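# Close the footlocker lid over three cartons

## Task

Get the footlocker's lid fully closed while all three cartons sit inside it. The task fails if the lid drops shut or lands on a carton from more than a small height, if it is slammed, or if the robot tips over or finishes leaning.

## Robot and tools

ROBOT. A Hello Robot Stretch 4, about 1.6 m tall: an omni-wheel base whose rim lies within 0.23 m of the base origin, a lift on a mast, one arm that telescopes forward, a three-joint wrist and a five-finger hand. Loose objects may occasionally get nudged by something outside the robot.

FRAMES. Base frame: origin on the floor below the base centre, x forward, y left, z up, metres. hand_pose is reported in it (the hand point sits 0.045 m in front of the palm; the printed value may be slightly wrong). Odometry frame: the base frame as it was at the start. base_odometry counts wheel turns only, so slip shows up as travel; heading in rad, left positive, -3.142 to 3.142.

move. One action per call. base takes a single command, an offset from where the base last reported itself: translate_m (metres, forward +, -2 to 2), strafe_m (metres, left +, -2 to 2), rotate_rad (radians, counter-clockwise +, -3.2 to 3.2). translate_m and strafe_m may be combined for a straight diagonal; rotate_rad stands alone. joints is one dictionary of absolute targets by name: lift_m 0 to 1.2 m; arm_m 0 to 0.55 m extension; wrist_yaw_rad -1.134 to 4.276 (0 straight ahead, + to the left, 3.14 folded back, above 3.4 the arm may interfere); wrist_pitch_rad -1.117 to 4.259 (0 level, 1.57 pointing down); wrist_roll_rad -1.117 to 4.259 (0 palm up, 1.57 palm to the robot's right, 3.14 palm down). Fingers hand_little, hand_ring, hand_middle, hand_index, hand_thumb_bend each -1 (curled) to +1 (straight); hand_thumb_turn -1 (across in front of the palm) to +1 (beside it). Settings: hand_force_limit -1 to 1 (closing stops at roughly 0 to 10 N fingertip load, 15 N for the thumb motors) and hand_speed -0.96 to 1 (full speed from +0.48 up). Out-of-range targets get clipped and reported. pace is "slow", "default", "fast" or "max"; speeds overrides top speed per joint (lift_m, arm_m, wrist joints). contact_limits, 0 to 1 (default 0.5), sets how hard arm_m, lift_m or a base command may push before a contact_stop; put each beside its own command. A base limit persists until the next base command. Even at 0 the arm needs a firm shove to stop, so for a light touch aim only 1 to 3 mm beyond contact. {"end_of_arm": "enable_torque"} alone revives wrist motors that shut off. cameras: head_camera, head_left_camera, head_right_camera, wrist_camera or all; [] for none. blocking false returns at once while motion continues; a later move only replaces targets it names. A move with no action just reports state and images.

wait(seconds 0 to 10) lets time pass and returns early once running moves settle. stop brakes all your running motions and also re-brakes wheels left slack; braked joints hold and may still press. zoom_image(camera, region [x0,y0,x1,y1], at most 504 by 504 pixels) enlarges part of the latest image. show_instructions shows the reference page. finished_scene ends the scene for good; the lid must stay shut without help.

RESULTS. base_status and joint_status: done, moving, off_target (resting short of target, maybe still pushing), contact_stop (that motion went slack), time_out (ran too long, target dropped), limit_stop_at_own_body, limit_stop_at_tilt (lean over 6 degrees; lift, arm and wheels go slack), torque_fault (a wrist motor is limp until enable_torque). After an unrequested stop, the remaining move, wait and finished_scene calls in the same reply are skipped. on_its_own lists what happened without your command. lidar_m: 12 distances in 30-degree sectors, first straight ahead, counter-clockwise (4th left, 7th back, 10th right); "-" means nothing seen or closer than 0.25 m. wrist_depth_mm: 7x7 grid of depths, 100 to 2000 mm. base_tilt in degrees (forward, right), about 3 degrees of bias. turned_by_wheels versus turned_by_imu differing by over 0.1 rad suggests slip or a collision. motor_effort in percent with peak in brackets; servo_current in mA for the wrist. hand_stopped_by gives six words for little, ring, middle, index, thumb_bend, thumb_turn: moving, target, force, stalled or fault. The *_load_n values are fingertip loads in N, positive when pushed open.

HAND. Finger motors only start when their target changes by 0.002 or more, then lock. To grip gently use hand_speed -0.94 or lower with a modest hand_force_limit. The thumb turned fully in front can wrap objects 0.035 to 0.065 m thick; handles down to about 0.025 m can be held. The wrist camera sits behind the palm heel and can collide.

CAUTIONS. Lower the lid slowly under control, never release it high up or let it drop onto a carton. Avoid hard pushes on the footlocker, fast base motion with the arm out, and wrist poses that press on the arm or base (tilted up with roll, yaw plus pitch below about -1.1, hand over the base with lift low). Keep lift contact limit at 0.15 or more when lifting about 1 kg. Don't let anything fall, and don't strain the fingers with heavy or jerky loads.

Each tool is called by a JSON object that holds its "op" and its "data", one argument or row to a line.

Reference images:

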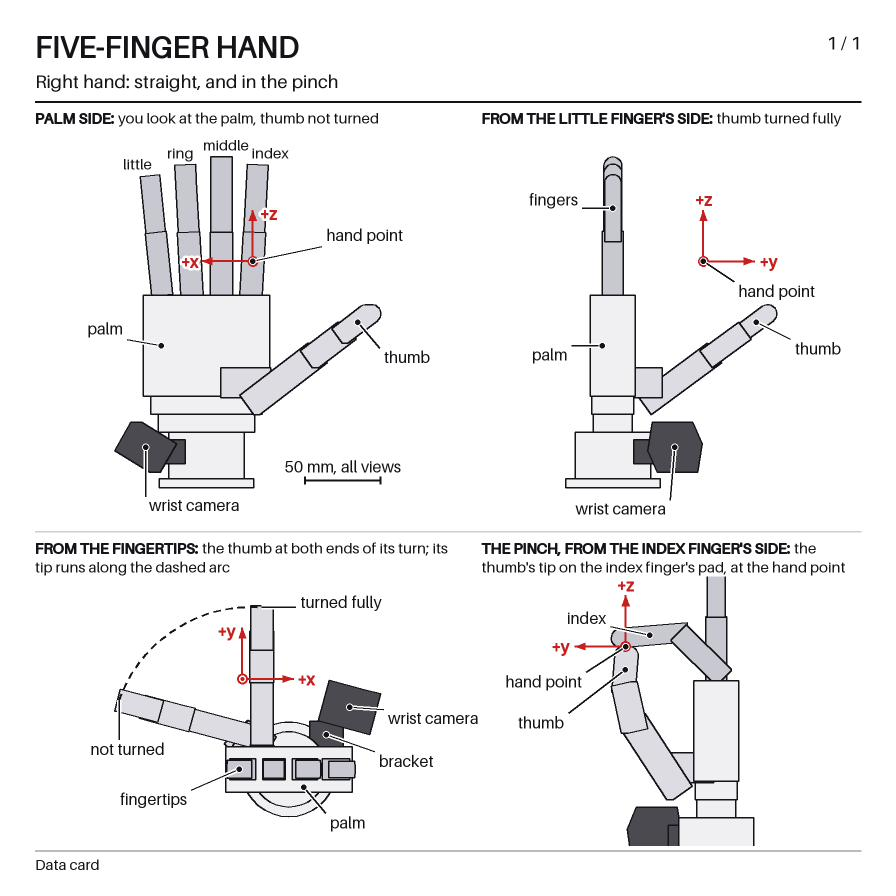

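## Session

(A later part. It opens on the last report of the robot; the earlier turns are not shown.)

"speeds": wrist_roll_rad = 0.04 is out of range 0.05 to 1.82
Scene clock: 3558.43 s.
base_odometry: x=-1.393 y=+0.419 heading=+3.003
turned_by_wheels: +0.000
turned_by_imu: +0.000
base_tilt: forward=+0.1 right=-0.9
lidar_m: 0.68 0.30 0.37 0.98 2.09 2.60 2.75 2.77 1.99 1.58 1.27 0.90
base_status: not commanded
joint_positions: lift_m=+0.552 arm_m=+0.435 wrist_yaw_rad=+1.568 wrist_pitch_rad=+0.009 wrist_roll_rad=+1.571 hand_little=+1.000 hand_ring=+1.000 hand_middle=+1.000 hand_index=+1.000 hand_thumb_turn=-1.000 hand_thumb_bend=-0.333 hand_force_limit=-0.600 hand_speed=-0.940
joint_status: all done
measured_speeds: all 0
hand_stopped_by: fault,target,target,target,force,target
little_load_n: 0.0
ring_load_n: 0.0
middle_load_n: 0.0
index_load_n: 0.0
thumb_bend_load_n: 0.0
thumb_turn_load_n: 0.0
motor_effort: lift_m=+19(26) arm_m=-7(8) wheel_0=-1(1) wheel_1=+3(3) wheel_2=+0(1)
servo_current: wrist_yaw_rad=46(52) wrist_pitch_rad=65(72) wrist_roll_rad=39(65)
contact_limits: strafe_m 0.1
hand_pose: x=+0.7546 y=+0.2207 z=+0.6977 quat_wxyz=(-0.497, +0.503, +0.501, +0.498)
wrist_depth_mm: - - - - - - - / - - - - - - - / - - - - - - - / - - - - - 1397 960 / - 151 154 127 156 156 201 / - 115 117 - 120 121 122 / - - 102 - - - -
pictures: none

{"op": "move", "data": {
  "joints": {"arm_m": 0.4125, "lift_m": 0.5505, "wrist_roll_rad": 1.509},
  "speeds": {"arm_m": 0.018, "lift_m": 0.02, "wrist_roll_rad": 0.05},
  "cameras": ["wrist_camera"]
}}

{"op": "move", "data": {
  "joints": {"arm_m": 0.3888, "lift_m": 0.5467, "wrist_roll_rad": 1.449},
  "speeds": {"arm_m": 0.018, "lift_m": 0.02, "wrist_roll_rad": 0.05},
  "cameras": ["wrist_camera"]
}}

Scene clock: 3567.83 s.
move: done
base_odometry: x=-1.393 y=+0.419 heading=+3.003
turned_by_wheels: +0.000
turned_by_imu: -0.001
base_tilt: forward=+0.1 right=-0.9
lidar_m: 0.67 0.33 0.34 0.98 2.08 2.60 2.74 2.77 2.01 1.57 1.28 0.90
base_status: not commanded
joint_positions: lift_m=+0.551 arm_m=+0.413 wrist_yaw_rad=+1.568 wrist_pitch_rad=+0.009 wrist_roll_rad=+1.512 hand_little=+1.000 hand_ring=+1.000 hand_middle=+1.000 hand_index=+1.000 hand_thumb_turn=-1.000 hand_thumb_bend=-0.333 hand_force_limit=-0.600 hand_speed=-0.940
joint_status: all done
measured_speeds: all 0
hand_stopped_by: fault,target,target,target,force,target
little_load_n: 0.0
ring_load_n: 0.0
middle_load_n: 0.0
index_load_n: 0.0
thumb_bend_load_n: 0.0
thumb_turn_load_n: 0.0
motor_effort: lift_m=+18(21) arm_m=-6(8) wheel_0=-1(1) wheel_1=+3(3) wheel_2=-1(1)
servo_current: wrist_yaw_rad=39(46) wrist_pitch_rad=59(72) wrist_roll_rad=39(65)
contact_limits: strafe_m 0.1
hand_pose: x=+0.7335 y=+0.2208 z=+0.6999 quat_wxyz=(-0.482, +0.488, +0.516, +0.513)
wrist_depth_mm: - - - - - - - / - - - - - - - / - - - - - - - / - - - - - 1366 976 / - 154 156 157 158 158 202 / - 114 117 - 120 121 122 / - - 102 - - - -

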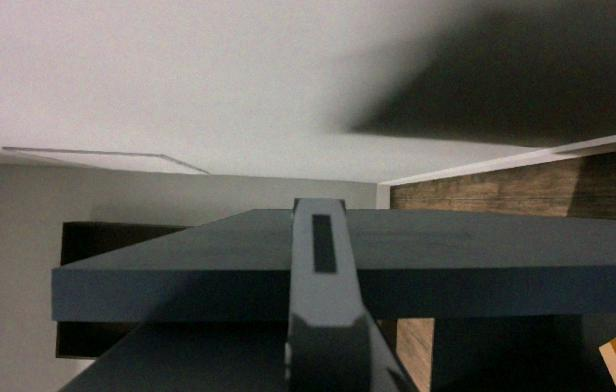

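Scene clock: 3569.50 s.
move: done
base_odometry: x=-1.393 y=+0.419 heading=+3.003
turned_by_wheels: +0.000
turned_by_imu: +0.000
base_tilt: forward=+0.2 right=-0.8
lidar_m: 0.67 0.31 0.37 0.95 2.09 2.59 2.76 2.77 1.98 1.58 1.27 0.91
base_status: not commanded
joint_positions: lift_m=+0.547 arm_m=+0.389 wrist_yaw_rad=+1.568 wrist_pitch_rad=+0.009 wrist_roll_rad=+1.451 hand_little=+1.000 hand_ring=+1.000 hand_middle=+1.000 hand_index=+1.000 hand_thumb_turn=-1.000 hand_thumb_bend=-0.333 hand_force_limit=-0.600 hand_speed=-0.940
joint_status: all done
measured_speeds: all 0
hand_stopped_by: fault,target,target,target,force,target
little_load_n: 0.0
ring_load_n: 0.0
middle_load_n: 0.0
index_load_n: 0.5
thumb_bend_load_n: 0.0
thumb_turn_load_n: 0.0
motor_effort: lift_m=+18(22) arm_m=-6(7) wheel_0=-1(1) wheel_1=+3(3) wheel_2=+0(1)
servo_current: wrist_yaw_rad=52(52) wrist_pitch_rad=65(72) wrist_roll_rad=39(59)
contact_limits: strafe_m 0.1
hand_pose: x=+0.7114 y=+0.2208 z=+0.6999 quat_wxyz=(-0.466, +0.472, +0.531, +0.527)
wrist_depth_mm: - - - - - - - / - - - - - - - / - - - - - - - / - - - - - 1229 931 / - - 172 171 168 165 200 / - 113 114 116 118 120 121 / - - 102 - - - -

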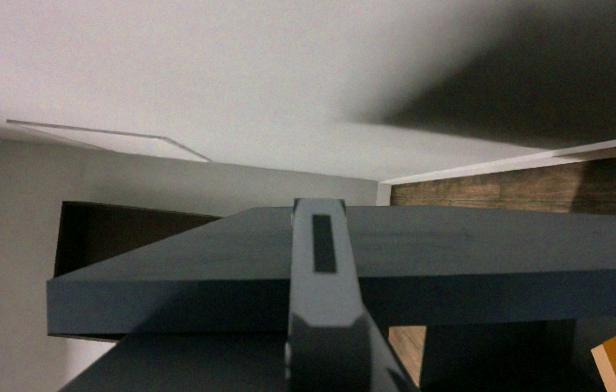

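{"op": "move", "data": {
  "joints": {"arm_m": 0.3538, "lift_m": 0.5387, "wrist_roll_rad": 1.349},
  "speeds": {"arm_m": 0.03, "lift_m": 0.02, "wrist_roll_rad": 0.08},
  "cameras": ["wrist_camera"]
}}

{"op": "move", "data": {
  "joints": {"arm_m": 0.3059, "lift_m": 0.5222, "wrist_roll_rad": 1.219},
  "speeds": {"arm_m": 0.03, "lift_m": 0.02, "wrist_roll_rad": 0.08},
  "cameras": ["wrist_camera"]
}}

Scene clock: 3587.97 s.
move: done
base_odometry: x=-1.393 y=+0.419 heading=+3.003
turned_by_wheels: +0.000
turned_by_imu: +0.000
base_tilt: forward=+0.1 right=-0.8
lidar_m: 0.69 0.29 0.38 0.98 2.08 2.62 2.76 2.75 1.99 1.58 1.25 0.91
base_status: not commanded
joint_positions: lift_m=+0.539 arm_m=+0.354 wrist_yaw_rad=+1.568 wrist_pitch_rad=+0.009 wrist_roll_rad=+1.351 hand_little=+1.000 hand_ring=+1.000 hand_middle=+1.000 hand_index=+1.000 hand_thumb_turn=-1.000 hand_thumb_bend=-0.333 hand_force_limit=-0.600 hand_speed=-0.940
joint_status: all done
measured_speeds: all 0
hand_stopped_by: fault,target,target,target,force,target
little_load_n: 0.0
ring_load_n: 0.0
middle_load_n: 0.0
index_load_n: 0.0
thumb_bend_load_n: 0.0
thumb_turn_load_n: 0.0
motor_effort: lift_m=+18(22) arm_m=-6(7) wheel_0=-1(1) wheel_1=+3(3) wheel_2=+0(1)
servo_current: wrist_yaw_rad=39(52) wrist_pitch_rad=52(72) wrist_roll_rad=52(72)
contact_limits: strafe_m 0.1
hand_pose: x=+0.6784 y=+0.2208 z=+0.6983 quat_wxyz=(-0.440, +0.445, +0.553, +0.550)
wrist_depth_mm: - - - - - - - / - - - - - - - / - - - - - - - / - - - - - 1255 931 / - - 172 172 171 169 167 / 112 113 114 115 118 119 120 / - - 102 - - - -

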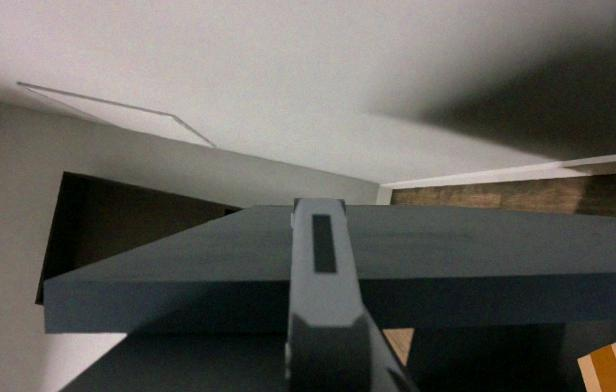

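Scene clock: 3589.93 s.
move: done
base_odometry: x=-1.393 y=+0.419 heading=+3.003
turned_by_wheels: +0.000
turned_by_imu: +0.000
base_tilt: forward=+0.1 right=-0.9
lidar_m: 0.69 0.28 0.35 0.97 2.08 2.59 2.76 2.76 2.01 1.57 1.25 0.89
base_status: not commanded
joint_positions: lift_m=+0.523 arm_m=+0.306 wrist_yaw_rad=+1.568 wrist_pitch_rad=+0.009 wrist_roll_rad=+1.221 hand_little=+1.000 hand_ring=+1.000 hand_middle=+1.000 hand_index=+1.000 hand_thumb_turn=-1.000 hand_thumb_bend=-0.333 hand_force_limit=-0.600 hand_speed=-0.940
joint_status: all done
measured_speeds: all 0
hand_stopped_by: fault,target,target,target,force,target
little_load_n: 0.0
ring_load_n: 0.0
middle_load_n: 0.0
index_load_n: 0.0
thumb_bend_load_n: 0.0
thumb_turn_load_n: 0.0
motor_effort: lift_m=+19(21) arm_m=-5(7) wheel_0=-1(1) wheel_1=+3(3) wheel_2=+0(1)
servo_current: wrist_yaw_rad=39(52) wrist_pitch_rad=59(72) wrist_roll_rad=39(59)
contact_limits: strafe_m 0.1
hand_pose: x=+0.6321 y=+0.2210 z=+0.6905 quat_wxyz=(-0.403, +0.408, +0.581, +0.577)
wrist_depth_mm: - - - - - - - / - - - - - - - / - - - - - - - / - - - - - 1205 917 / - - 170 143 169 168 167 / 111 112 113 114 117 119 119 / - - 102 - - - -

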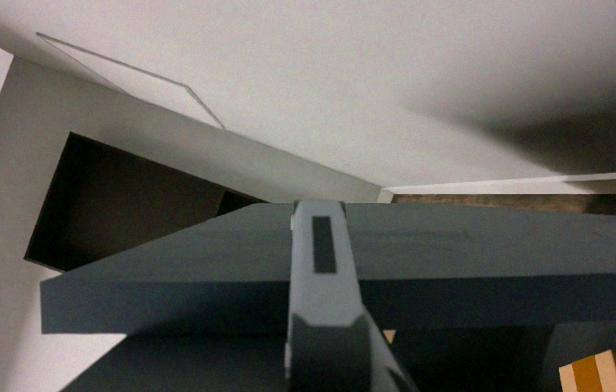

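{"op": "move", "data": {
  "joints": {"hand_thumb_bend": 0.3}
}}

{"op": "move", "data": {
  "joints": {"wrist_yaw_rad": 1.455, "wrist_pitch_rad": -0.041, "arm_m": 0.2834, "lift_m": 0.514},
  "speeds": {"arm_m": 0.01, "lift_m": 0.01, "wrist_yaw_rad": 0.05, "wrist_pitch_rad": 0.05},
  "cameras": ["wrist_camera"]
}}

Scene clock: 3627.07 s.
move: done
base_odometry: x=-1.393 y=+0.419 heading=+3.003
turned_by_wheels: +0.000
turned_by_imu: -0.001
base_tilt: forward=+0.1 right=-0.9
lidar_m: 0.67 0.29 0.38 0.97 2.08 2.70 2.74 2.77 2.01 1.58 1.23 0.91
base_status: not commanded
joint_positions: lift_m=+0.523 arm_m=+0.306 wrist_yaw_rad=+1.568 wrist_pitch_rad=+0.009 wrist_roll_rad=+1.221 hand_little=+1.000 hand_ring=+1.000 hand_middle=+1.000 hand_index=+1.000 hand_thumb_turn=-1.000 hand_thumb_bend=+0.300 hand_force_limit=-0.600 hand_speed=-0.940
joint_status: all done
measured_speeds: all 0
hand_stopped_by: fault,target,target,target,target,target
little_load_n: 0.0
ring_load_n: 0.0
middle_load_n: 0.0
index_load_n: 0.0
thumb_bend_load_n: 0.0
thumb_turn_load_n: 0.0
motor_effort: lift_m=+19(20) arm_m=-6(7) wheel_0=-1(1) wheel_1=+3(3) wheel_2=+0(1)
servo_current: wrist_yaw_rad=46(52) wrist_pitch_rad=65(72) wrist_roll_rad=46(59)
contact_limits: strafe_m 0.1
hand_pose: x=+0.6321 y=+0.2210 z=+0.6905 quat_wxyz=(-0.403, +0.408, +0.581, +0.577)
wrist_depth_mm: - - - - - - - / - - - - - - - / - - - - - - - / - - - 107 - 1182 931 / - - 170 170 170 168 166 / 111 112 114 115 117 119 120 / - - 102 - - - -
pictures: none

Scene clock: 3629.70 s.
move: done
base_odometry: x=-1.393 y=+0.419 heading=+3.003
turned_by_wheels: +0.000
turned_by_imu: +0.000
base_tilt: forward=+0.1 right=-0.9
lidar_m: 0.70 0.30 0.35 1.00 2.07 2.61 2.74 2.77 2.00 1.59 1.27 0.90
base_status: not commanded
joint_positions: lift_m=+0.514 arm_m=+0.284 wrist_yaw_rad=+1.462 wrist_pitch_rad=-0.031 wrist_roll_rad=+1.221 hand_little=+1.000 hand_ring=+1.000 hand_middle=+1.000 hand_index=+1.000 hand_thumb_turn=-1.000 hand_thumb_bend=+0.300 hand_force_limit=-0.600 hand_speed=-0.940
joint_status: all done
measured_speeds: all 0
hand_stopped_by: fault,target,target,target,target,target
little_load_n: 0.0
ring_load_n: 0.0
middle_load_n: 0.0
index_load_n: 0.0
thumb_bend_load_n: 0.0
thumb_turn_load_n: 0.5
motor_effort: lift_m=+19(21) arm_m=-5(7) wheel_0=-1(1) wheel_1=+3(3) wheel_2=+0(1)
servo_current: wrist_yaw_rad=46(72) wrist_pitch_rad=72(124) wrist_roll_rad=39(59)
contact_limits: strafe_m 0.1
hand_pose: x=+0.6322 y=+0.2035 z=+0.6910 quat_wxyz=(-0.379, +0.430, +0.548, +0.610)
wrist_depth_mm: - - - - - - - / - - - - - - - / - - - - - - - / - - - 107 - - - / - - 254 - 146 143 569 / - 124 126 - 130 131 - / - - 102 - - - -

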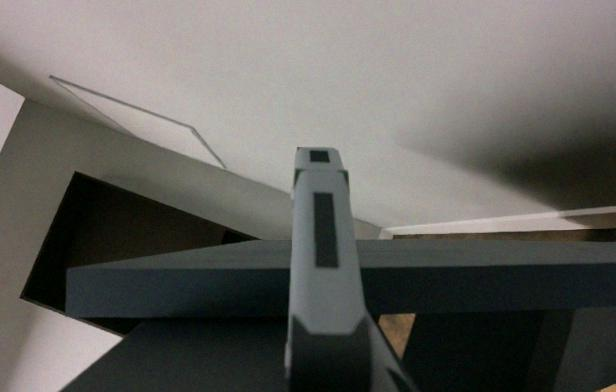

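{"op": "move", "data": {
  "base": {"strafe_m": -0.03},
  "pace": "slow",
  "cameras": ["wrist_camera", "head_camera"]
}}

Scene clock: 3640.40 s.
move: done
base_odometry: x=-1.389 y=+0.449 heading=+3.004
turned_by_wheels: +0.000
turned_by_imu: +0.000
base_tilt: forward=+0.1 right=-0.9
lidar_m: 0.85 0.30 0.38 1.00 2.14 2.62 2.74 2.73 1.97 1.55 1.25 0.88
base_status: done
joint_positions: lift_m=+0.514 arm_m=+0.284 wrist_yaw_rad=+1.461 wrist_pitch_rad=-0.031 wrist_roll_rad=+1.221 hand_little=+1.000 hand_ring=+1.000 hand_middle=+1.000 hand_index=+1.000 hand_thumb_turn=-1.000 hand_thumb_bend=+0.300 hand_force_limit=-0.600 hand_speed=-0.940
joint_status: not commanded
measured_speeds: all 0
hand_stopped_by: fault,target,target,target,target,target
little_load_n: 0.0
ring_load_n: 0.5
middle_load_n: 0.0
index_load_n: 0.5
thumb_bend_load_n: 0.0
thumb_turn_load_n: 0.0
motor_effort: lift_m=+19(19) arm_m=-6(6) wheel_0=+4(8) wheel_1=+0(9) wheel_2=+0(4)
servo_current: wrist_yaw_rad=46(59) wrist_pitch_rad=59(78) wrist_roll_rad=39(52)
hand_pose: x=+0.6323 y=+0.2033 z=+0.6910 quat_wxyz=(-0.379, +0.430, +0.548, +0.610)
wrist_depth_mm: - - - - - - - / - - - - - - - / - - - - - - - / - - - 107 - - - / - - 283 - 161 163 373 / - 154 154 - - 161 946 / - - 102 - - - -
pictures: head_camera, wrist_camera

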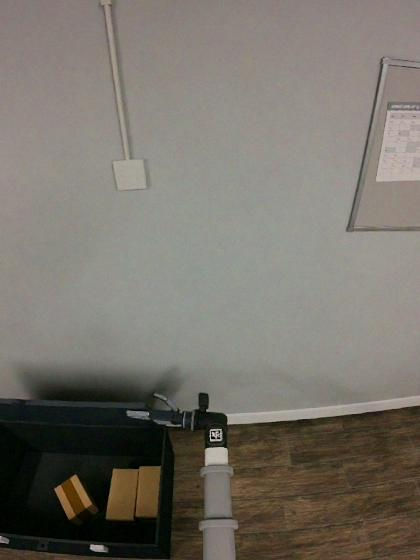

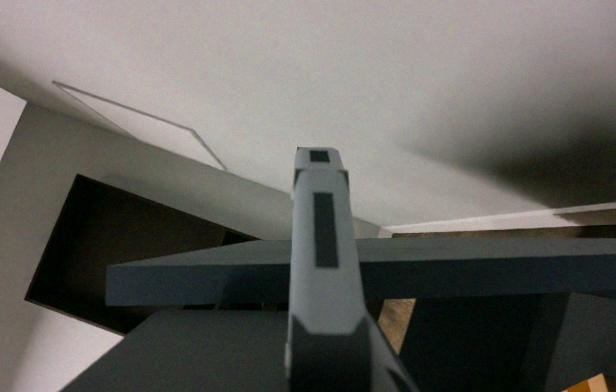

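{"op": "move", "data": {
  "joints": {"wrist_yaw_rad": 1.472, "wrist_pitch_rad": -0.068, "wrist_roll_rad": 0.955, "arm_m": 0.2029, "lift_m": 0.4608},
  "speeds": {"arm_m": 0.03, "lift_m": 0.02, "wrist_roll_rad": 0.1, "wrist_yaw_rad": 0.05, "wrist_pitch_rad": 0.05},
  "cameras": ["wrist_camera", "head_camera"]
}}

Scene clock: 3677.57 s.
move: done
base_odometry: x=-1.389 y=+0.449 heading=+3.004
turned_by_wheels: +0.000
turned_by_imu: -0.001
base_tilt: forward=+0.0 right=-0.8
lidar_m: 0.83 0.30 0.36 0.98 2.11 2.63 2.74 2.73 1.95 1.55 1.24 0.89
base_status: not commanded
joint_positions: lift_m=+0.461 arm_m=+0.203 wrist_yaw_rad=+1.471 wrist_pitch_rad=-0.058 wrist_roll_rad=+0.957 hand_little=+1.000 hand_ring=+1.000 hand_middle=+1.000 hand_index=+1.000 hand_thumb_turn=-1.000 hand_thumb_bend=+0.300 hand_force_limit=-0.600 hand_speed=-0.940
joint_status: all done
measured_speeds: all 0
hand_stopped_by: fault,target,target,target,target,target
little_load_n: 0.0
ring_load_n: 0.0
middle_load_n: 0.0
index_load_n: 0.0
thumb_bend_load_n: 0.0
thumb_turn_load_n: 0.0
motor_effort: lift_m=+19(21) arm_m=-5(8) wheel_0=+4(4) wheel_1=+0(1) wheel_2=+0(1)
servo_current: wrist_yaw_rad=39(59) wrist_pitch_rad=65(124) wrist_roll_rad=39(65)
hand_pose: x=+0.5495 y=+0.2040 z=+0.6616 quat_wxyz=(-0.302, +0.346, +0.593, +0.662)
wrist_depth_mm: - - - - - - - / - - - - - - - / - - - - - - - / - - - 107 - - - / - - 266 - 163 161 163 / - 153 153 - - 160 162 / - - 102 - - - -
pictures: head_camera, wrist_camera

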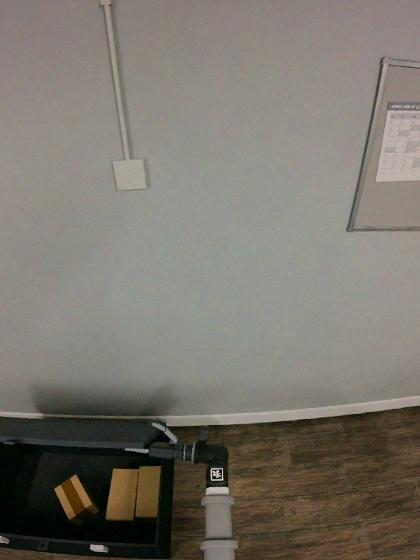

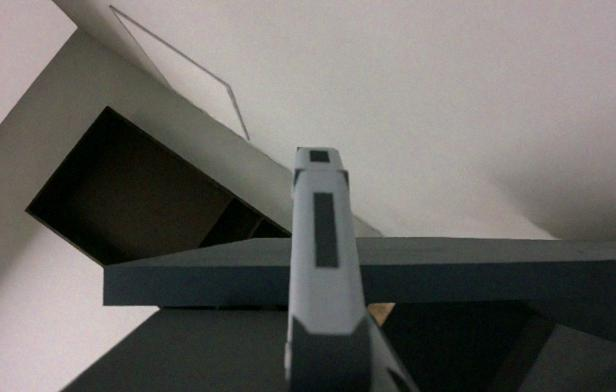

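{"op": "move", "data": {
  "joints": {"wrist_yaw_rad": 1.492, "wrist_pitch_rad": -0.09, "wrist_roll_rad": 0.71, "arm_m": 0.1367, "lift_m": 0.3886},
  "speeds": {"arm_m": 0.03, "lift_m": 0.03, "wrist_roll_rad": 0.1, "wrist_yaw_rad": 0.05, "wrist_pitch_rad": 0.05},
  "cameras": ["wrist_camera", "head_camera"]
}}

Scene clock: 3687.47 s.
move: done
base_odometry: x=-1.389 y=+0.449 heading=+3.004
turned_by_wheels: +0.000
turned_by_imu: -0.001
base_tilt: forward=+0.0 right=-1.0
lidar_m: 0.84 0.32 0.37 0.98 2.12 2.63 2.73 2.72 1.96 1.56 1.24 0.91
base_status: not commanded
joint_positions: lift_m=+0.389 arm_m=+0.137 wrist_yaw_rad=+1.492 wrist_pitch_rad=-0.077 wrist_roll_rad=+0.712 hand_little=+1.000 hand_ring=+1.000 hand_middle=+1.000 hand_index=+1.000 hand_thumb_turn=-1.000 hand_thumb_bend=+0.300 hand_force_limit=-0.600 hand_speed=-0.940
joint_status: all done
measured_speeds: all 0
hand_stopped_by: fault,target,target,target,target,target
little_load_n: 0.0
ring_load_n: 0.0
middle_load_n: 0.0
index_load_n: 0.0
thumb_bend_load_n: 0.0
thumb_turn_load_n: 0.0
motor_effort: lift_m=+20(23) arm_m=-5(7) wheel_0=+4(4) wheel_1=-1(1) wheel_2=+0(1)
servo_current: wrist_yaw_rad=39(59) wrist_pitch_rad=78(137) wrist_roll_rad=39(59)
hand_pose: x=+0.4746 y=+0.2063 z=+0.6095 quat_wxyz=(-0.228, +0.262, +0.627, +0.697)
wrist_depth_mm: - - - - - - - / - - - - - - - / - - - - - - - / - - - - - - - / - - 259 - - 167 220 / - 148 130 - - 156 585 / - - 102 - - - -
pictures: head_camera, wrist_camera

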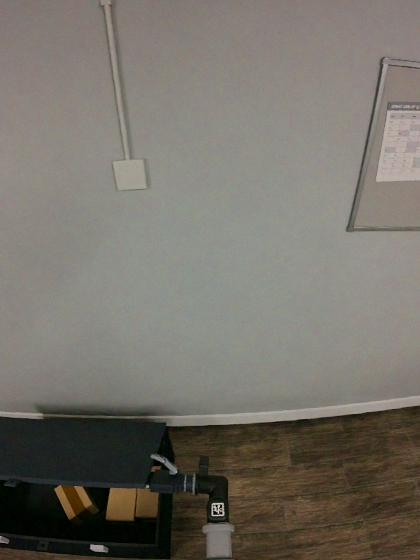

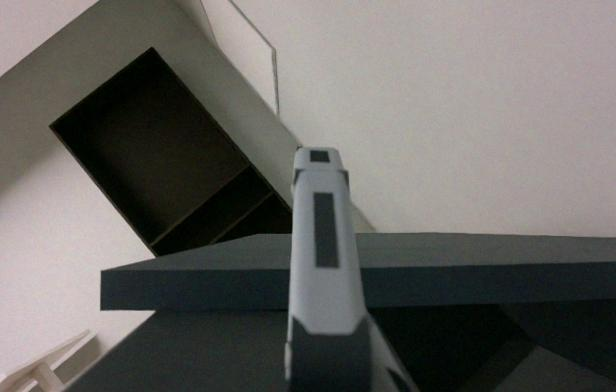

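{"op": "move", "data": {
  "joints": {"wrist_yaw_rad": 1.517, "wrist_pitch_rad": -0.107, "wrist_roll_rad": 0.455, "arm_m": 0.0904, "lift_m": 0.3024},
  "speeds": {"arm_m": 0.03, "lift_m": 0.04, "wrist_roll_rad": 0.12, "wrist_yaw_rad": 0.05, "wrist_pitch_rad": 0.05},
  "cameras": ["wrist_camera", "head_camera"]
}}

Scene clock: 3699.43 s.
move: done
base_odometry: x=-1.389 y=+0.449 heading=+3.004
turned_by_wheels: +0.000
turned_by_imu: -0.001
base_tilt: forward=+0.1 right=-0.8
lidar_m: 0.86 0.31 0.37 0.99 2.09 2.64 2.75 2.74 1.95 1.56 1.25 0.89
base_status: not commanded
joint_positions: lift_m=+0.303 arm_m=+0.091 wrist_yaw_rad=+1.517 wrist_pitch_rad=-0.090 wrist_roll_rad=+0.457 hand_little=+1.000 hand_ring=+1.000 hand_middle=+1.000 hand_index=+1.000 hand_thumb_turn=-1.000 hand_thumb_bend=+0.300 hand_force_limit=-0.600 hand_speed=-0.940
joint_status: all done
measured_speeds: all 0
hand_stopped_by: fault,target,target,target,target,target
little_load_n: 0.0
ring_load_n: 0.5
middle_load_n: 0.0
index_load_n: 0.0
thumb_bend_load_n: 0.0
thumb_turn_load_n: 0.0
motor_effort: lift_m=+20(22) arm_m=-6(8) wheel_0=+4(4) wheel_1=-1(1) wheel_2=+0(1)
servo_current: wrist_yaw_rad=39(59) wrist_pitch_rad=98(143) wrist_roll_rad=20(59)
hand_pose: x=+0.4146 y=+0.2089 z=+0.5410 quat_wxyz=(-0.148, +0.170, +0.653, +0.723)
wrist_depth_mm: - - - - - - - / - - - - - - - / - - - - - - - / - - - - - - - / - - 256 - - 220 211 / - 146 130 - - 153 549 / - - 102 - - - 609
pictures: head_camera, wrist_camera

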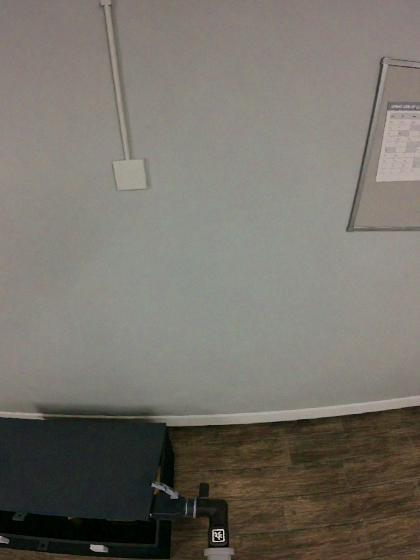

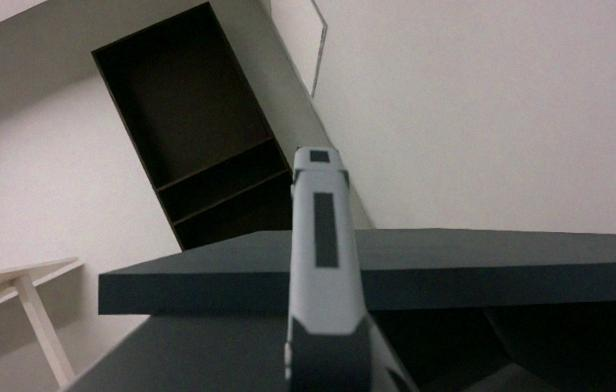

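{"op": "move", "data": {
  "joints": {"wrist_yaw_rad": 1.539, "wrist_pitch_rad": -0.116, "wrist_roll_rad": 0.255, "arm_m": 0.0697, "lift_m": 0.2268},
  "speeds": {"arm_m": 0.02, "lift_m": 0.04, "wrist_roll_rad": 0.12, "wrist_yaw_rad": 0.05, "wrist_pitch_rad": 0.05},
  "cameras": ["wrist_camera", "head_camera"]
}}

Scene clock: 3707.83 s.
move: done
base_odometry: x=-1.389 y=+0.449 heading=+3.004
turned_by_wheels: +0.000
turned_by_imu: -0.001
base_tilt: forward=+0.1 right=-0.9
lidar_m: 0.84 0.31 0.38 0.96 2.11 2.63 2.75 2.73 1.96 1.54 1.23 0.90
base_status: not commanded
joint_positions: lift_m=+0.227 arm_m=+0.070 wrist_yaw_rad=+1.538 wrist_pitch_rad=-0.097 wrist_roll_rad=+0.257 hand_little=+1.000 hand_ring=+1.000 hand_middle=+1.000 hand_index=+1.000 hand_thumb_turn=-1.000 hand_thumb_bend=+0.300 hand_force_limit=-0.600 hand_speed=-0.940
joint_status: all done
measured_speeds: all 0
hand_stopped_by: fault,target,target,target,target,target
little_load_n: 0.5
ring_load_n: 0.5
middle_load_n: 0.0
index_load_n: 0.0
thumb_bend_load_n: 0.0
thumb_turn_load_n: 0.0
motor_effort: lift_m=+21(23) arm_m=-6(8) wheel_0=+4(4) wheel_1=+0(1) wheel_2=+0(1)
servo_current: wrist_yaw_rad=52(72) wrist_pitch_rad=111(176) wrist_roll_rad=46(59)
hand_pose: x=+0.3802 y=+0.2111 z=+0.4767 quat_wxyz=(-0.083, +0.097, +0.665, +0.736)
wrist_depth_mm: - - - - - - - / - - - - - - - / - - - - - - - / - - - - - - - / - - 256 - - 209 203 / - 144 144 - - 149 521 / - - 102 - - - 574
pictures: head_camera, wrist_camera

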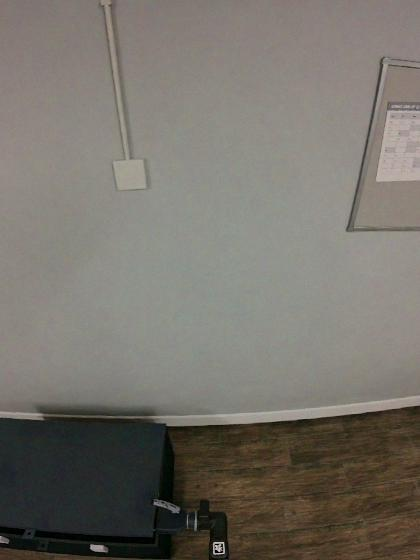

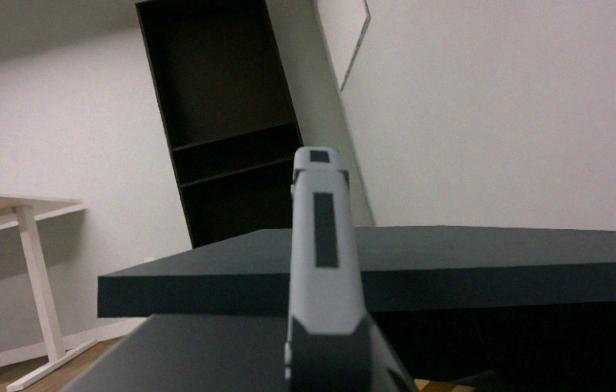

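{"op": "move", "data": {
  "base": {"strafe_m": -0.02},
  "pace": "slow"
}}

{"op": "move", "data": {
  "joints": {"wrist_yaw_rad": 1.558, "wrist_pitch_rad": -0.085, "wrist_roll_rad": 0.12, "arm_m": 0.066, "lift_m": 0.19},
  "speeds": {"arm_m": 0.02, "lift_m": 0.02, "wrist_roll_rad": 0.08, "wrist_yaw_rad": 0.05, "wrist_pitch_rad": 0.05},
  "cameras": ["wrist_camera", "head_camera"]
}}

Scene clock: 3718.83 s.
move: done
base_odometry: x=-1.386 y=+0.468 heading=+3.004
turned_by_wheels: +0.000
turned_by_imu: +0.000
base_tilt: forward=+0.1 right=-0.9
lidar_m: 0.85 0.33 0.38 1.00 2.13 2.71 2.76 2.67 1.93 1.53 1.24 0.90
base_status: done
joint_positions: lift_m=+0.227 arm_m=+0.070 wrist_yaw_rad=+1.538 wrist_pitch_rad=-0.097 wrist_roll_rad=+0.257 hand_little=+1.000 hand_ring=+1.000 hand_middle=+1.000 hand_index=+1.000 hand_thumb_turn=-1.000 hand_thumb_bend=+0.300 hand_force_limit=-0.600 hand_speed=-0.940
joint_status: not commanded
measured_speeds: all 0
hand_stopped_by: fault,target,target,target,target,target
little_load_n: 0.5
ring_load_n: 0.5
middle_load_n: 0.0
index_load_n: 0.0
thumb_bend_load_n: 0.0
thumb_turn_load_n: 0.0
motor_effort: lift_m=+20(21) arm_m=-6(6) wheel_0=+3(9) wheel_1=-2(11) wheel_2=+0(3)
servo_current: wrist_yaw_rad=39(52) wrist_pitch_rad=117(124) wrist_roll_rad=33(52)
hand_pose: x=+0.3802 y=+0.2111 z=+0.4767 quat_wxyz=(-0.083, +0.097, +0.665, +0.736)
wrist_depth_mm: - - - - - - - / - - - - - - - / - - - - - - - / - - - - - - - / - - 257 - - 206 202 / - - 164 - - 171 530 / - - 102 - - - 569
pictures: none

Scene clock: 3721.03 s.
move: done
base_odometry: x=-1.386 y=+0.468 heading=+3.004
turned_by_wheels: +0.000
turned_by_imu: -0.002
base_tilt: forward=+0.1 right=-0.9
lidar_m: 0.85 0.34 0.37 0.99 2.14 2.73 2.74 2.70 1.94 1.53 1.26 0.90
base_status: not commanded
joint_positions: lift_m=+0.190 arm_m=+0.066 wrist_yaw_rad=+1.556 wrist_pitch_rad=-0.079 wrist_roll_rad=+0.122 hand_little=+1.000 hand_ring=+1.000 hand_middle=+1.000 hand_index=+1.000 hand_thumb_turn=-1.000 hand_thumb_bend=+0.300 hand_force_limit=-0.600 hand_speed=-0.940
joint_status: all done
measured_speeds: all 0
hand_stopped_by: fault,target,target,target,target,target
little_load_n: 0.0
ring_load_n: 0.5
middle_load_n: 0.0
index_load_n: 0.0
thumb_bend_load_n: 0.0
thumb_turn_load_n: 0.0
motor_effort: lift_m=+21(23) arm_m=-6(9) wheel_0=+1(3) wheel_1=-2(2) wheel_2=+0(1)
servo_current: wrist_yaw_rad=46(65) wrist_pitch_rad=59(111) wrist_roll_rad=46(65)
hand_pose: x=+0.3655 y=+0.2145 z=+0.4416 quat_wxyz=(-0.039, +0.046, +0.677, +0.733)
wrist_depth_mm: - - - - - - - / - - - - - - - / - - - - - - - / - - - - - - - / - - 244 - - 240 237 / - 163 163 - - 168 500 / 1366 - 102 - - 627 504
pictures: head_camera, wrist_camera

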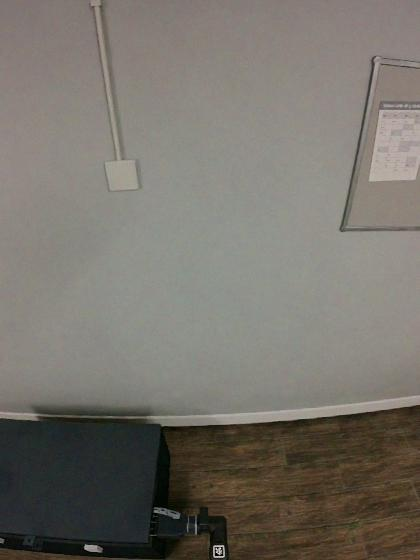

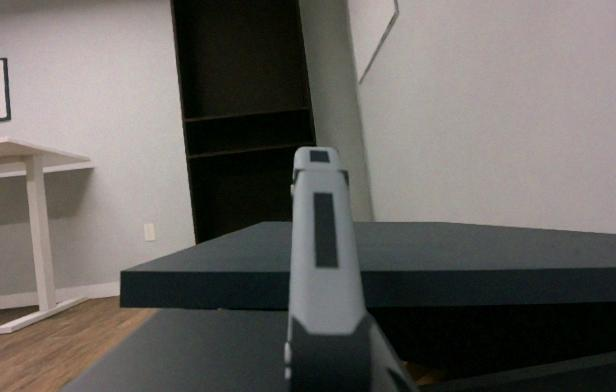

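{"op": "zoom_image", "data": {
  "camera": "head_camera",
  "region": [60, 440, 240, 560]
}}

{"op": "zoom_image", "data": {
  "camera": "wrist_camera",
  "region": [50, 220, 616, 392]
}}

Scaled by 2.800 from the camera's image (finer frame: 1200x1600).

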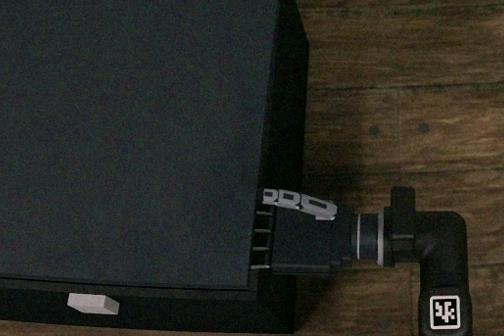

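Region (50, 220, 616, 392) is 566x172 pixels. A region can be at most 504 by 504 pixels.

{"op": "move", "data": {
  "joints": {"wrist_yaw_rad": 1.566, "wrist_pitch_rad": -0.05, "wrist_roll_rad": 0.07, "arm_m": 0.0675, "lift_m": 0.171},
  "speeds": {"arm_m": 0.02, "lift_m": 0.02, "wrist_roll_rad": 0.05, "wrist_yaw_rad": 0.05, "wrist_pitch_rad": 0.05},
  "cameras": ["wrist_camera", "head_camera"]
}}

{"op": "zoom_image", "data": {
  "camera": "wrist_camera",
  "region": [100, 220, 600, 392]
}}

{"op": "zoom_image", "data": {
  "camera": "head_camera",
  "region": [60, 440, 240, 560]
}}

Scene clock: 3775.63 s.
move: done
base_odometry: x=-1.386 y=+0.468 heading=+3.004
turned_by_wheels: +0.000
turned_by_imu: -0.001
base_tilt: forward=+0.1 right=-0.9
lidar_m: 0.85 0.33 0.36 0.99 2.16 2.75 2.75 2.70 1.94 1.53 1.27 0.88
base_status: not commanded
joint_positions: lift_m=+0.171 arm_m=+0.067 wrist_yaw_rad=+1.564 wrist_pitch_rad=-0.045 wrist_roll_rad=+0.071 hand_little=+1.000 hand_ring=+1.000 hand_middle=+1.000 hand_index=+1.000 hand_thumb_turn=-1.000 hand_thumb_bend=+0.300 hand_force_limit=-0.600 hand_speed=-0.940
joint_status: all done
measured_speeds: all 0
hand_stopped_by: fault,target,target,target,target,target
little_load_n: 0.5
ring_load_n: 0.0
middle_load_n: 0.0
index_load_n: 0.0
thumb_bend_load_n: 0.0
thumb_turn_load_n: 0.0
motor_effort: lift_m=+21(22) arm_m=+6(8) wheel_0=+2(2) wheel_1=-2(2) wheel_2=+0(1)
servo_current: wrist_yaw_rad=46(59) wrist_pitch_rad=52(78) wrist_roll_rad=52(65)
hand_pose: x=+0.3622 y=+0.2178 z=+0.4170 quat_wxyz=(-0.023, +0.027, +0.691, +0.722)
wrist_depth_mm: - - - - - - - / - - - - - - - / - - - - - - - / - - - 107 - - - / - - 231 - 216 211 253 / 1618 162 162 - - 167 469 / 1098 - 102 - - 167 167
pictures: head_camera, wrist_camera

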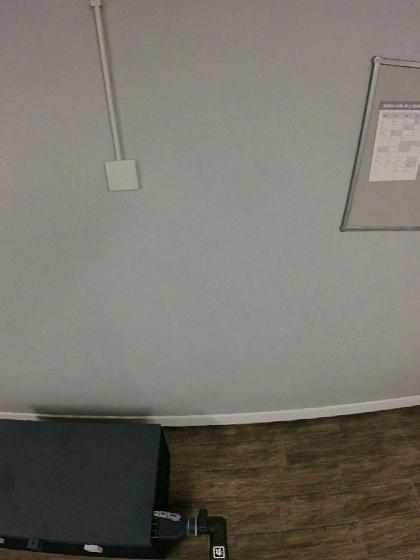

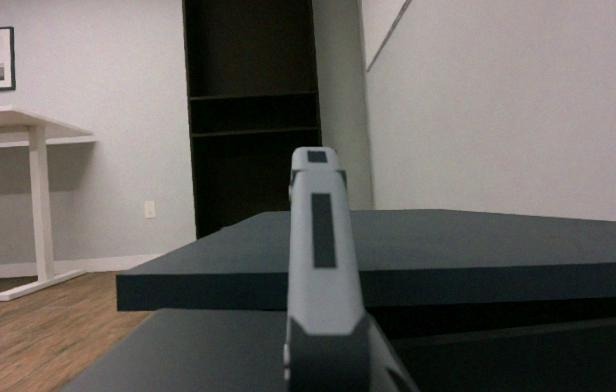

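Scaled by 1.008.

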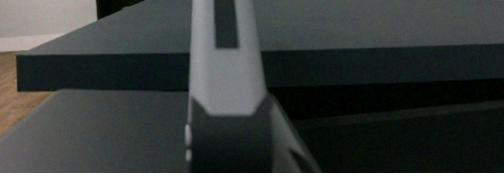

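Scaled by 2.800 from the camera's image (finer frame: 1200x1600).

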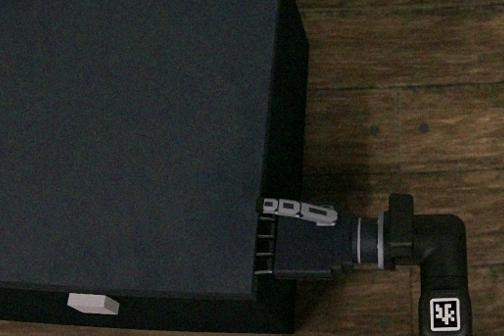

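{"op": "move", "data": {
  "joints": {"wrist_yaw_rad": 1.571, "wrist_pitch_rad": -0.012, "wrist_roll_rad": 0.04, "lift_m": 0.1745},
  "speeds": {"lift_m": 0.02, "wrist_roll_rad": 0.05, "wrist_yaw_rad": 0.05, "wrist_pitch_rad": 0.05},
  "cameras": ["wrist_camera", "head_camera"]
}}

{"op": "zoom_image", "data": {
  "camera": "head_camera",
  "region": [60, 440, 240, 560]
}}

Scene clock: 3792.57 s.
move: done
base_odometry: x=-1.386 y=+0.468 heading=+3.004
turned_by_wheels: +0.000
turned_by_imu: -0.001
base_tilt: forward=+0.0 right=-0.9
lidar_m: 0.84 0.33 0.37 0.99 2.16 2.74 2.74 2.70 1.95 1.54 1.23 0.89
base_status: not commanded
joint_positions: lift_m=+0.174 arm_m=+0.067 wrist_yaw_rad=+1.568 wrist_pitch_rad=-0.008 wrist_roll_rad=+0.041 hand_little=+1.000 hand_ring=+1.000 hand_middle=+1.000 hand_index=+1.000 hand_thumb_turn=-1.000 hand_thumb_bend=+0.300 hand_force_limit=-0.600 hand_speed=-0.940
joint_status: all done
measured_speeds: all 0
hand_stopped_by: fault,target,target,target,target,target
little_load_n: 0.0
ring_load_n: 0.0
middle_load_n: 0.0
index_load_n: 0.0
thumb_bend_load_n: 0.0
thumb_turn_load_n: 0.0
motor_effort: lift_m=+29(31) arm_m=+6(7) wheel_0=+2(2) wheel_1=-2(2) wheel_2=+0(0)
servo_current: wrist_yaw_rad=46(52) wrist_pitch_rad=52(78) wrist_roll_rad=33(52)
hand_pose: x=+0.3596 y=+0.2206 z=+0.4129 quat_wxyz=(-0.014, +0.016, +0.704, +0.710)
wrist_depth_mm: - - - - - - - / - - - - - - - / - - - - - - - / - - - 106 - - - / - - 220 - 222 221 220 / 1366 162 162 - - 167 466 / 960 - 102 - - 167 168
pictures: head_camera, wrist_camera

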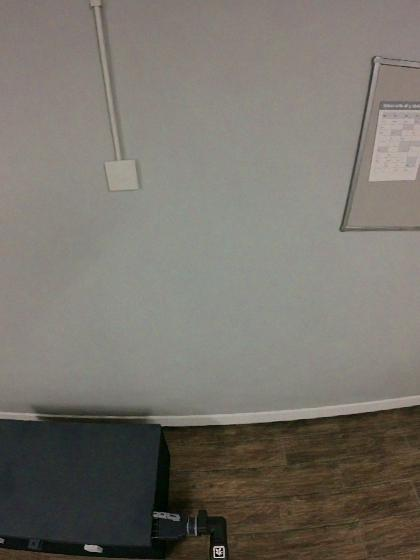

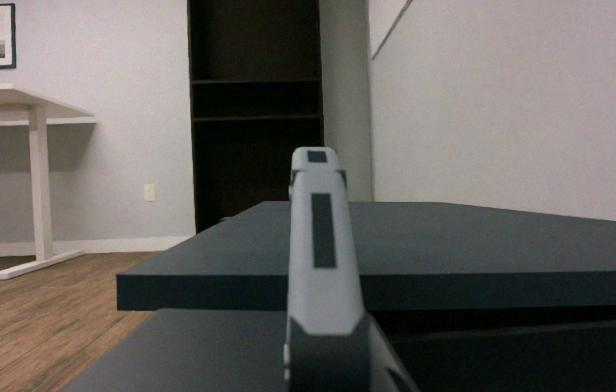

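Scaled by 2.800 from the camera's image (finer frame: 1200x1600).

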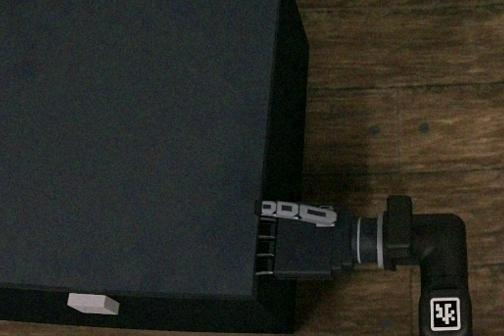

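{"op": "move", "data": {
  "base": {"strafe_m": -0.03},
  "pace": "slow",
  "cameras": ["wrist_camera", "head_camera"]
}}

{"op": "zoom_image", "data": {
  "camera": "head_camera",
  "region": [60, 440, 240, 560]
}}

Scene clock: 3812.13 s.
move: done
base_odometry: x=-1.382 y=+0.498 heading=+3.004
turned_by_wheels: +0.000
turned_by_imu: +0.002
base_tilt: forward=+0.0 right=-0.9
lidar_m: 0.84 0.35 0.39 0.99 2.16 2.73 2.75 2.66 1.89 1.48 1.26 0.89
base_status: done
joint_positions: lift_m=+0.174 arm_m=+0.067 wrist_yaw_rad=+1.568 wrist_pitch_rad=-0.007 wrist_roll_rad=+0.041 hand_little=+1.000 hand_ring=+1.000 hand_middle=+1.000 hand_index=+1.000 hand_thumb_turn=-1.000 hand_thumb_bend=+0.300 hand_force_limit=-0.600 hand_speed=-0.940
joint_status: not commanded
measured_speeds: all 0
hand_stopped_by: fault,target,target,target,target,target
little_load_n: 0.0
ring_load_n: 0.0
middle_load_n: 0.0
index_load_n: -0.5
thumb_bend_load_n: 0.0
thumb_turn_load_n: 0.0
motor_effort: lift_m=+28(29) arm_m=+5(6) wheel_0=+3(9) wheel_1=-3(9) wheel_2=+0(2)
servo_current: wrist_yaw_rad=39(52) wrist_pitch_rad=46(65) wrist_roll_rad=33(59)
hand_pose: x=+0.3595 y=+0.2207 z=+0.4127 quat_wxyz=(-0.014, +0.015, +0.704, +0.710)
wrist_depth_mm: - - - - - - - / - - - - - - - / - - - - - - - / - - - 106 - - - / - - 229 230 228 226 266 / 1336 1205 167 - - 196 197 / 960 - 102 - - 196 197
pictures: head_camera, wrist_camera

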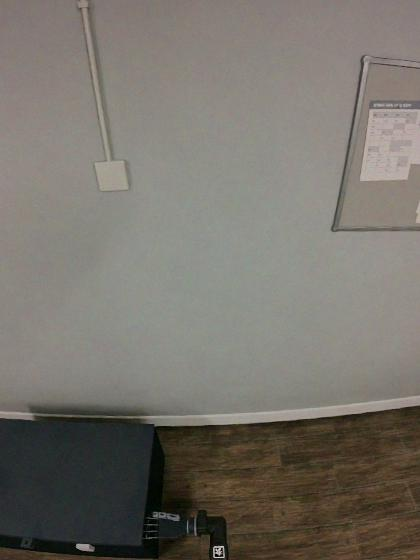

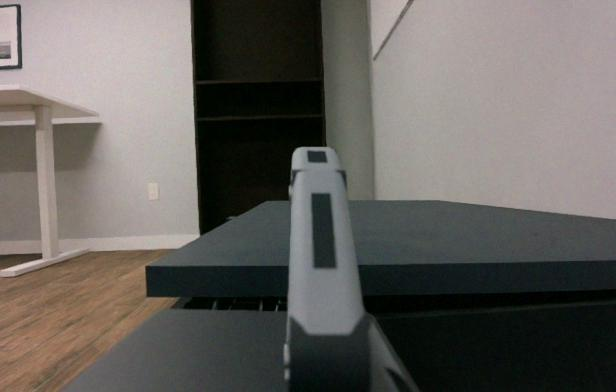

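Scaled by 2.800 from the camera's image (finer frame: 1200x1600).

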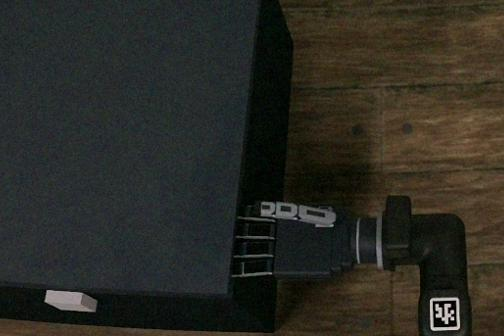

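{"op": "move", "data": {
  "base": {"strafe_m": -0.014},
  "pace": "slow",
  "cameras": ["wrist_camera"]
}}

{"op": "zoom_image", "data": {
  "camera": "wrist_camera",
  "region": [120, 220, 320, 360]
}}

Scene clock: 3822.30 s.
move: done
base_odometry: x=-1.380 y=+0.512 heading=+3.004
turned_by_wheels: +0.000
turned_by_imu: -0.001
base_tilt: forward=+0.0 right=-0.8
lidar_m: 0.84 0.38 0.35 1.00 2.17 2.71 2.73 2.64 1.90 1.50 1.24 0.91
base_status: done
joint_positions: lift_m=+0.174 arm_m=+0.067 wrist_yaw_rad=+1.568 wrist_pitch_rad=-0.007 wrist_roll_rad=+0.041 hand_little=+1.000 hand_ring=+1.000 hand_middle=+1.000 hand_index=+1.000 hand_thumb_turn=-1.000 hand_thumb_bend=+0.300 hand_force_limit=-0.600 hand_speed=-0.940
joint_status: not commanded
measured_speeds: all 0
hand_stopped_by: fault,target,target,target,target,target
little_load_n: 0.5
ring_load_n: 0.5
middle_load_n: 0.0
index_load_n: -1.0
thumb_bend_load_n: 0.0
thumb_turn_load_n: -0.5
motor_effort: lift_m=+28(29) arm_m=+6(6) wheel_0=+4(8) wheel_1=-3(9) wheel_2=+0(3)
servo_current: wrist_yaw_rad=39(52) wrist_pitch_rad=52(65) wrist_roll_rad=39(52)
hand_pose: x=+0.3594 y=+0.2207 z=+0.4127 quat_wxyz=(-0.014, +0.015, +0.704, +0.710)
wrist_depth_mm: - - - - - - - / - - - - - - - / - - - - - - - / - - - 106 - - - / - - 232 232 229 228 224 / 1336 1308 167 - - 209 211 / 946 - 102 - - 211 211

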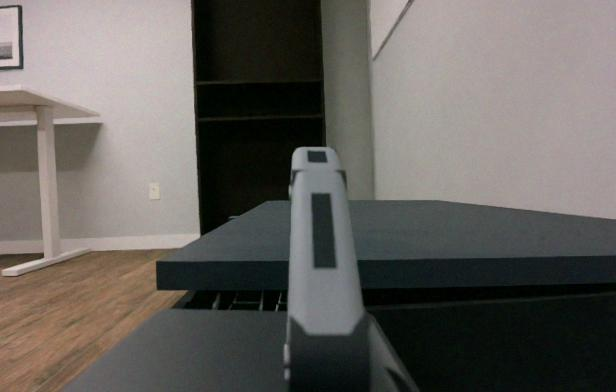

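Scaled by 2.520.

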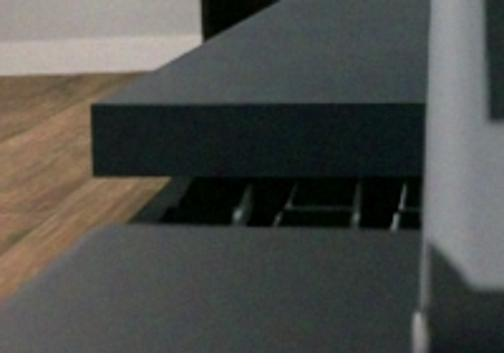

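{"op": "move", "data": {
  "base": {"strafe_m": -0.005},
  "pace": "slow",
  "cameras": ["wrist_camera"]
}}

{"op": "zoom_image", "data": {
  "camera": "wrist_camera",
  "region": [120, 220, 320, 360]
}}

Scene clock: 3832.57 s.
move: done
base_odometry: x=-1.379 y=+0.516 heading=+3.004
turned_by_wheels: +0.000
turned_by_imu: +0.000
base_tilt: forward=+0.1 right=-0.8
lidar_m: 0.84 0.37 0.37 0.99 2.18 2.71 2.75 2.62 1.90 1.48 1.25 0.91
base_status: done
joint_positions: lift_m=+0.174 arm_m=+0.067 wrist_yaw_rad=+1.568 wrist_pitch_rad=-0.007 wrist_roll_rad=+0.041 hand_little=+1.000 hand_ring=+1.000 hand_middle=+1.000 hand_index=+1.000 hand_thumb_turn=-1.000 hand_thumb_bend=+0.300 hand_force_limit=-0.600 hand_speed=-0.940
joint_status: not commanded
measured_speeds: all 0
hand_stopped_by: fault,target,target,target,target,target
little_load_n: 0.5
ring_load_n: 0.0
middle_load_n: 0.0
index_load_n: -0.5
thumb_bend_load_n: 0.0
thumb_turn_load_n: 0.0
motor_effort: lift_m=+27(29) arm_m=+6(6) wheel_0=+4(7) wheel_1=-3(8) wheel_2=+0(4)
servo_current: wrist_yaw_rad=46(46) wrist_pitch_rad=59(59) wrist_roll_rad=46(52)
hand_pose: x=+0.3594 y=+0.2207 z=+0.4127 quat_wxyz=(-0.014, +0.015, +0.704, +0.710)
wrist_depth_mm: - - - - - - - / - - - - - - - / - - - - - - - / - - - 106 - - - / - - 233 232 230 228 225 / 1336 1308 167 - - 215 216 / 946 - 102 - - 216 217

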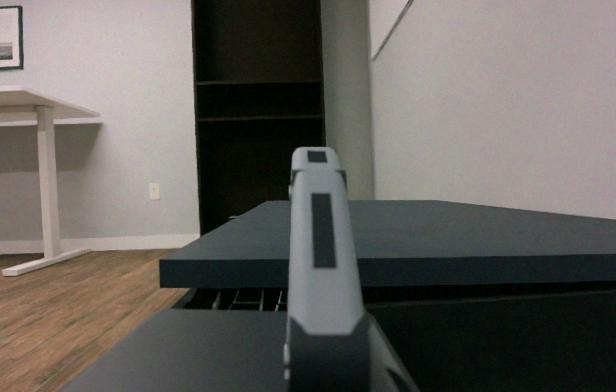

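Scaled by 2.520.

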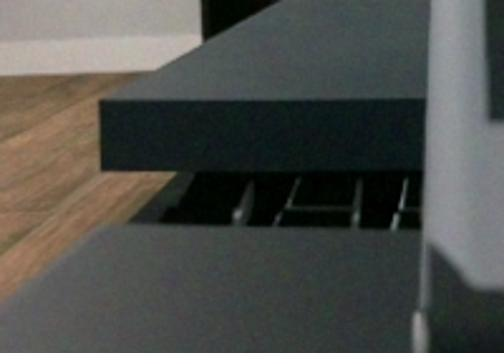

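{"op": "move", "data": {
  "base": {"strafe_m": -0.003},
  "joints": {"lift_m": 0.173},
  "pace": "slow",
  "cameras": ["wrist_camera"]
}}

{"op": "zoom_image", "data": {
  "camera": "wrist_camera",
  "region": [120, 220, 320, 360]
}}

Scene clock: 3840.87 s.
move: done
base_odometry: x=-1.379 y=+0.519 heading=+3.004
turned_by_wheels: +0.000
turned_by_imu: +0.001
base_tilt: forward=+0.0 right=-0.8
lidar_m: 0.85 0.37 0.36 0.98 2.13 2.74 2.75 2.60 1.89 1.47 1.26 0.90
base_status: done
joint_positions: lift_m=+0.173 arm_m=+0.067 wrist_yaw_rad=+1.568 wrist_pitch_rad=-0.007 wrist_roll_rad=+0.041 hand_little=+1.000 hand_ring=+1.000 hand_middle=+1.000 hand_index=+1.000 hand_thumb_turn=-1.000 hand_thumb_bend=+0.300 hand_force_limit=-0.600 hand_speed=-0.940
joint_status: all done
measured_speeds: all 0
hand_stopped_by: fault,target,target,target,target,target
little_load_n: 0.0
ring_load_n: 0.5
middle_load_n: 0.0
index_load_n: -0.5
thumb_bend_load_n: 0.0
thumb_turn_load_n: 0.0
motor_effort: lift_m=+19(28) arm_m=+6(6) wheel_0=+4(9) wheel_1=+0(8) wheel_2=+0(3)
servo_current: wrist_yaw_rad=46(52) wrist_pitch_rad=52(59) wrist_roll_rad=39(46)
hand_pose: x=+0.3594 y=+0.2207 z=+0.4119 quat_wxyz=(-0.014, +0.015, +0.704, +0.710)
wrist_depth_mm: - - - - - - - / - - - - - - - / - - - - - - - / - - - 106 - - - / - - 233 233 230 228 225 / 1336 1308 167 - - 217 218 / 960 - 102 - - 218 220

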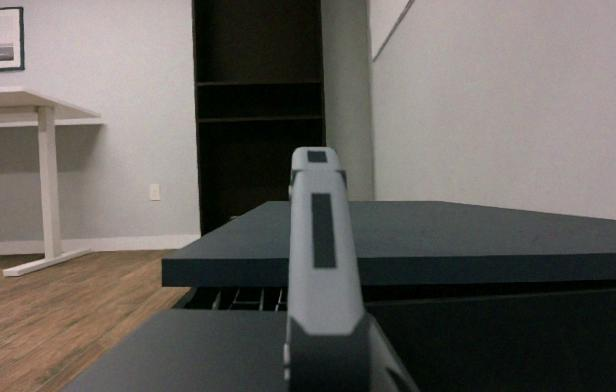

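Scaled by 2.520.

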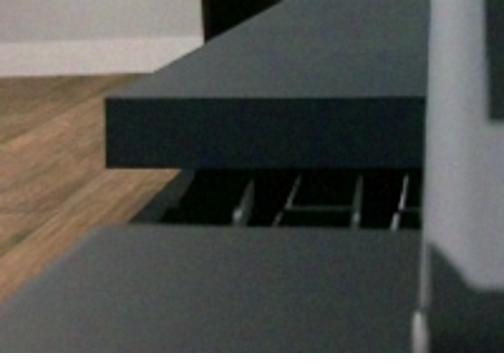

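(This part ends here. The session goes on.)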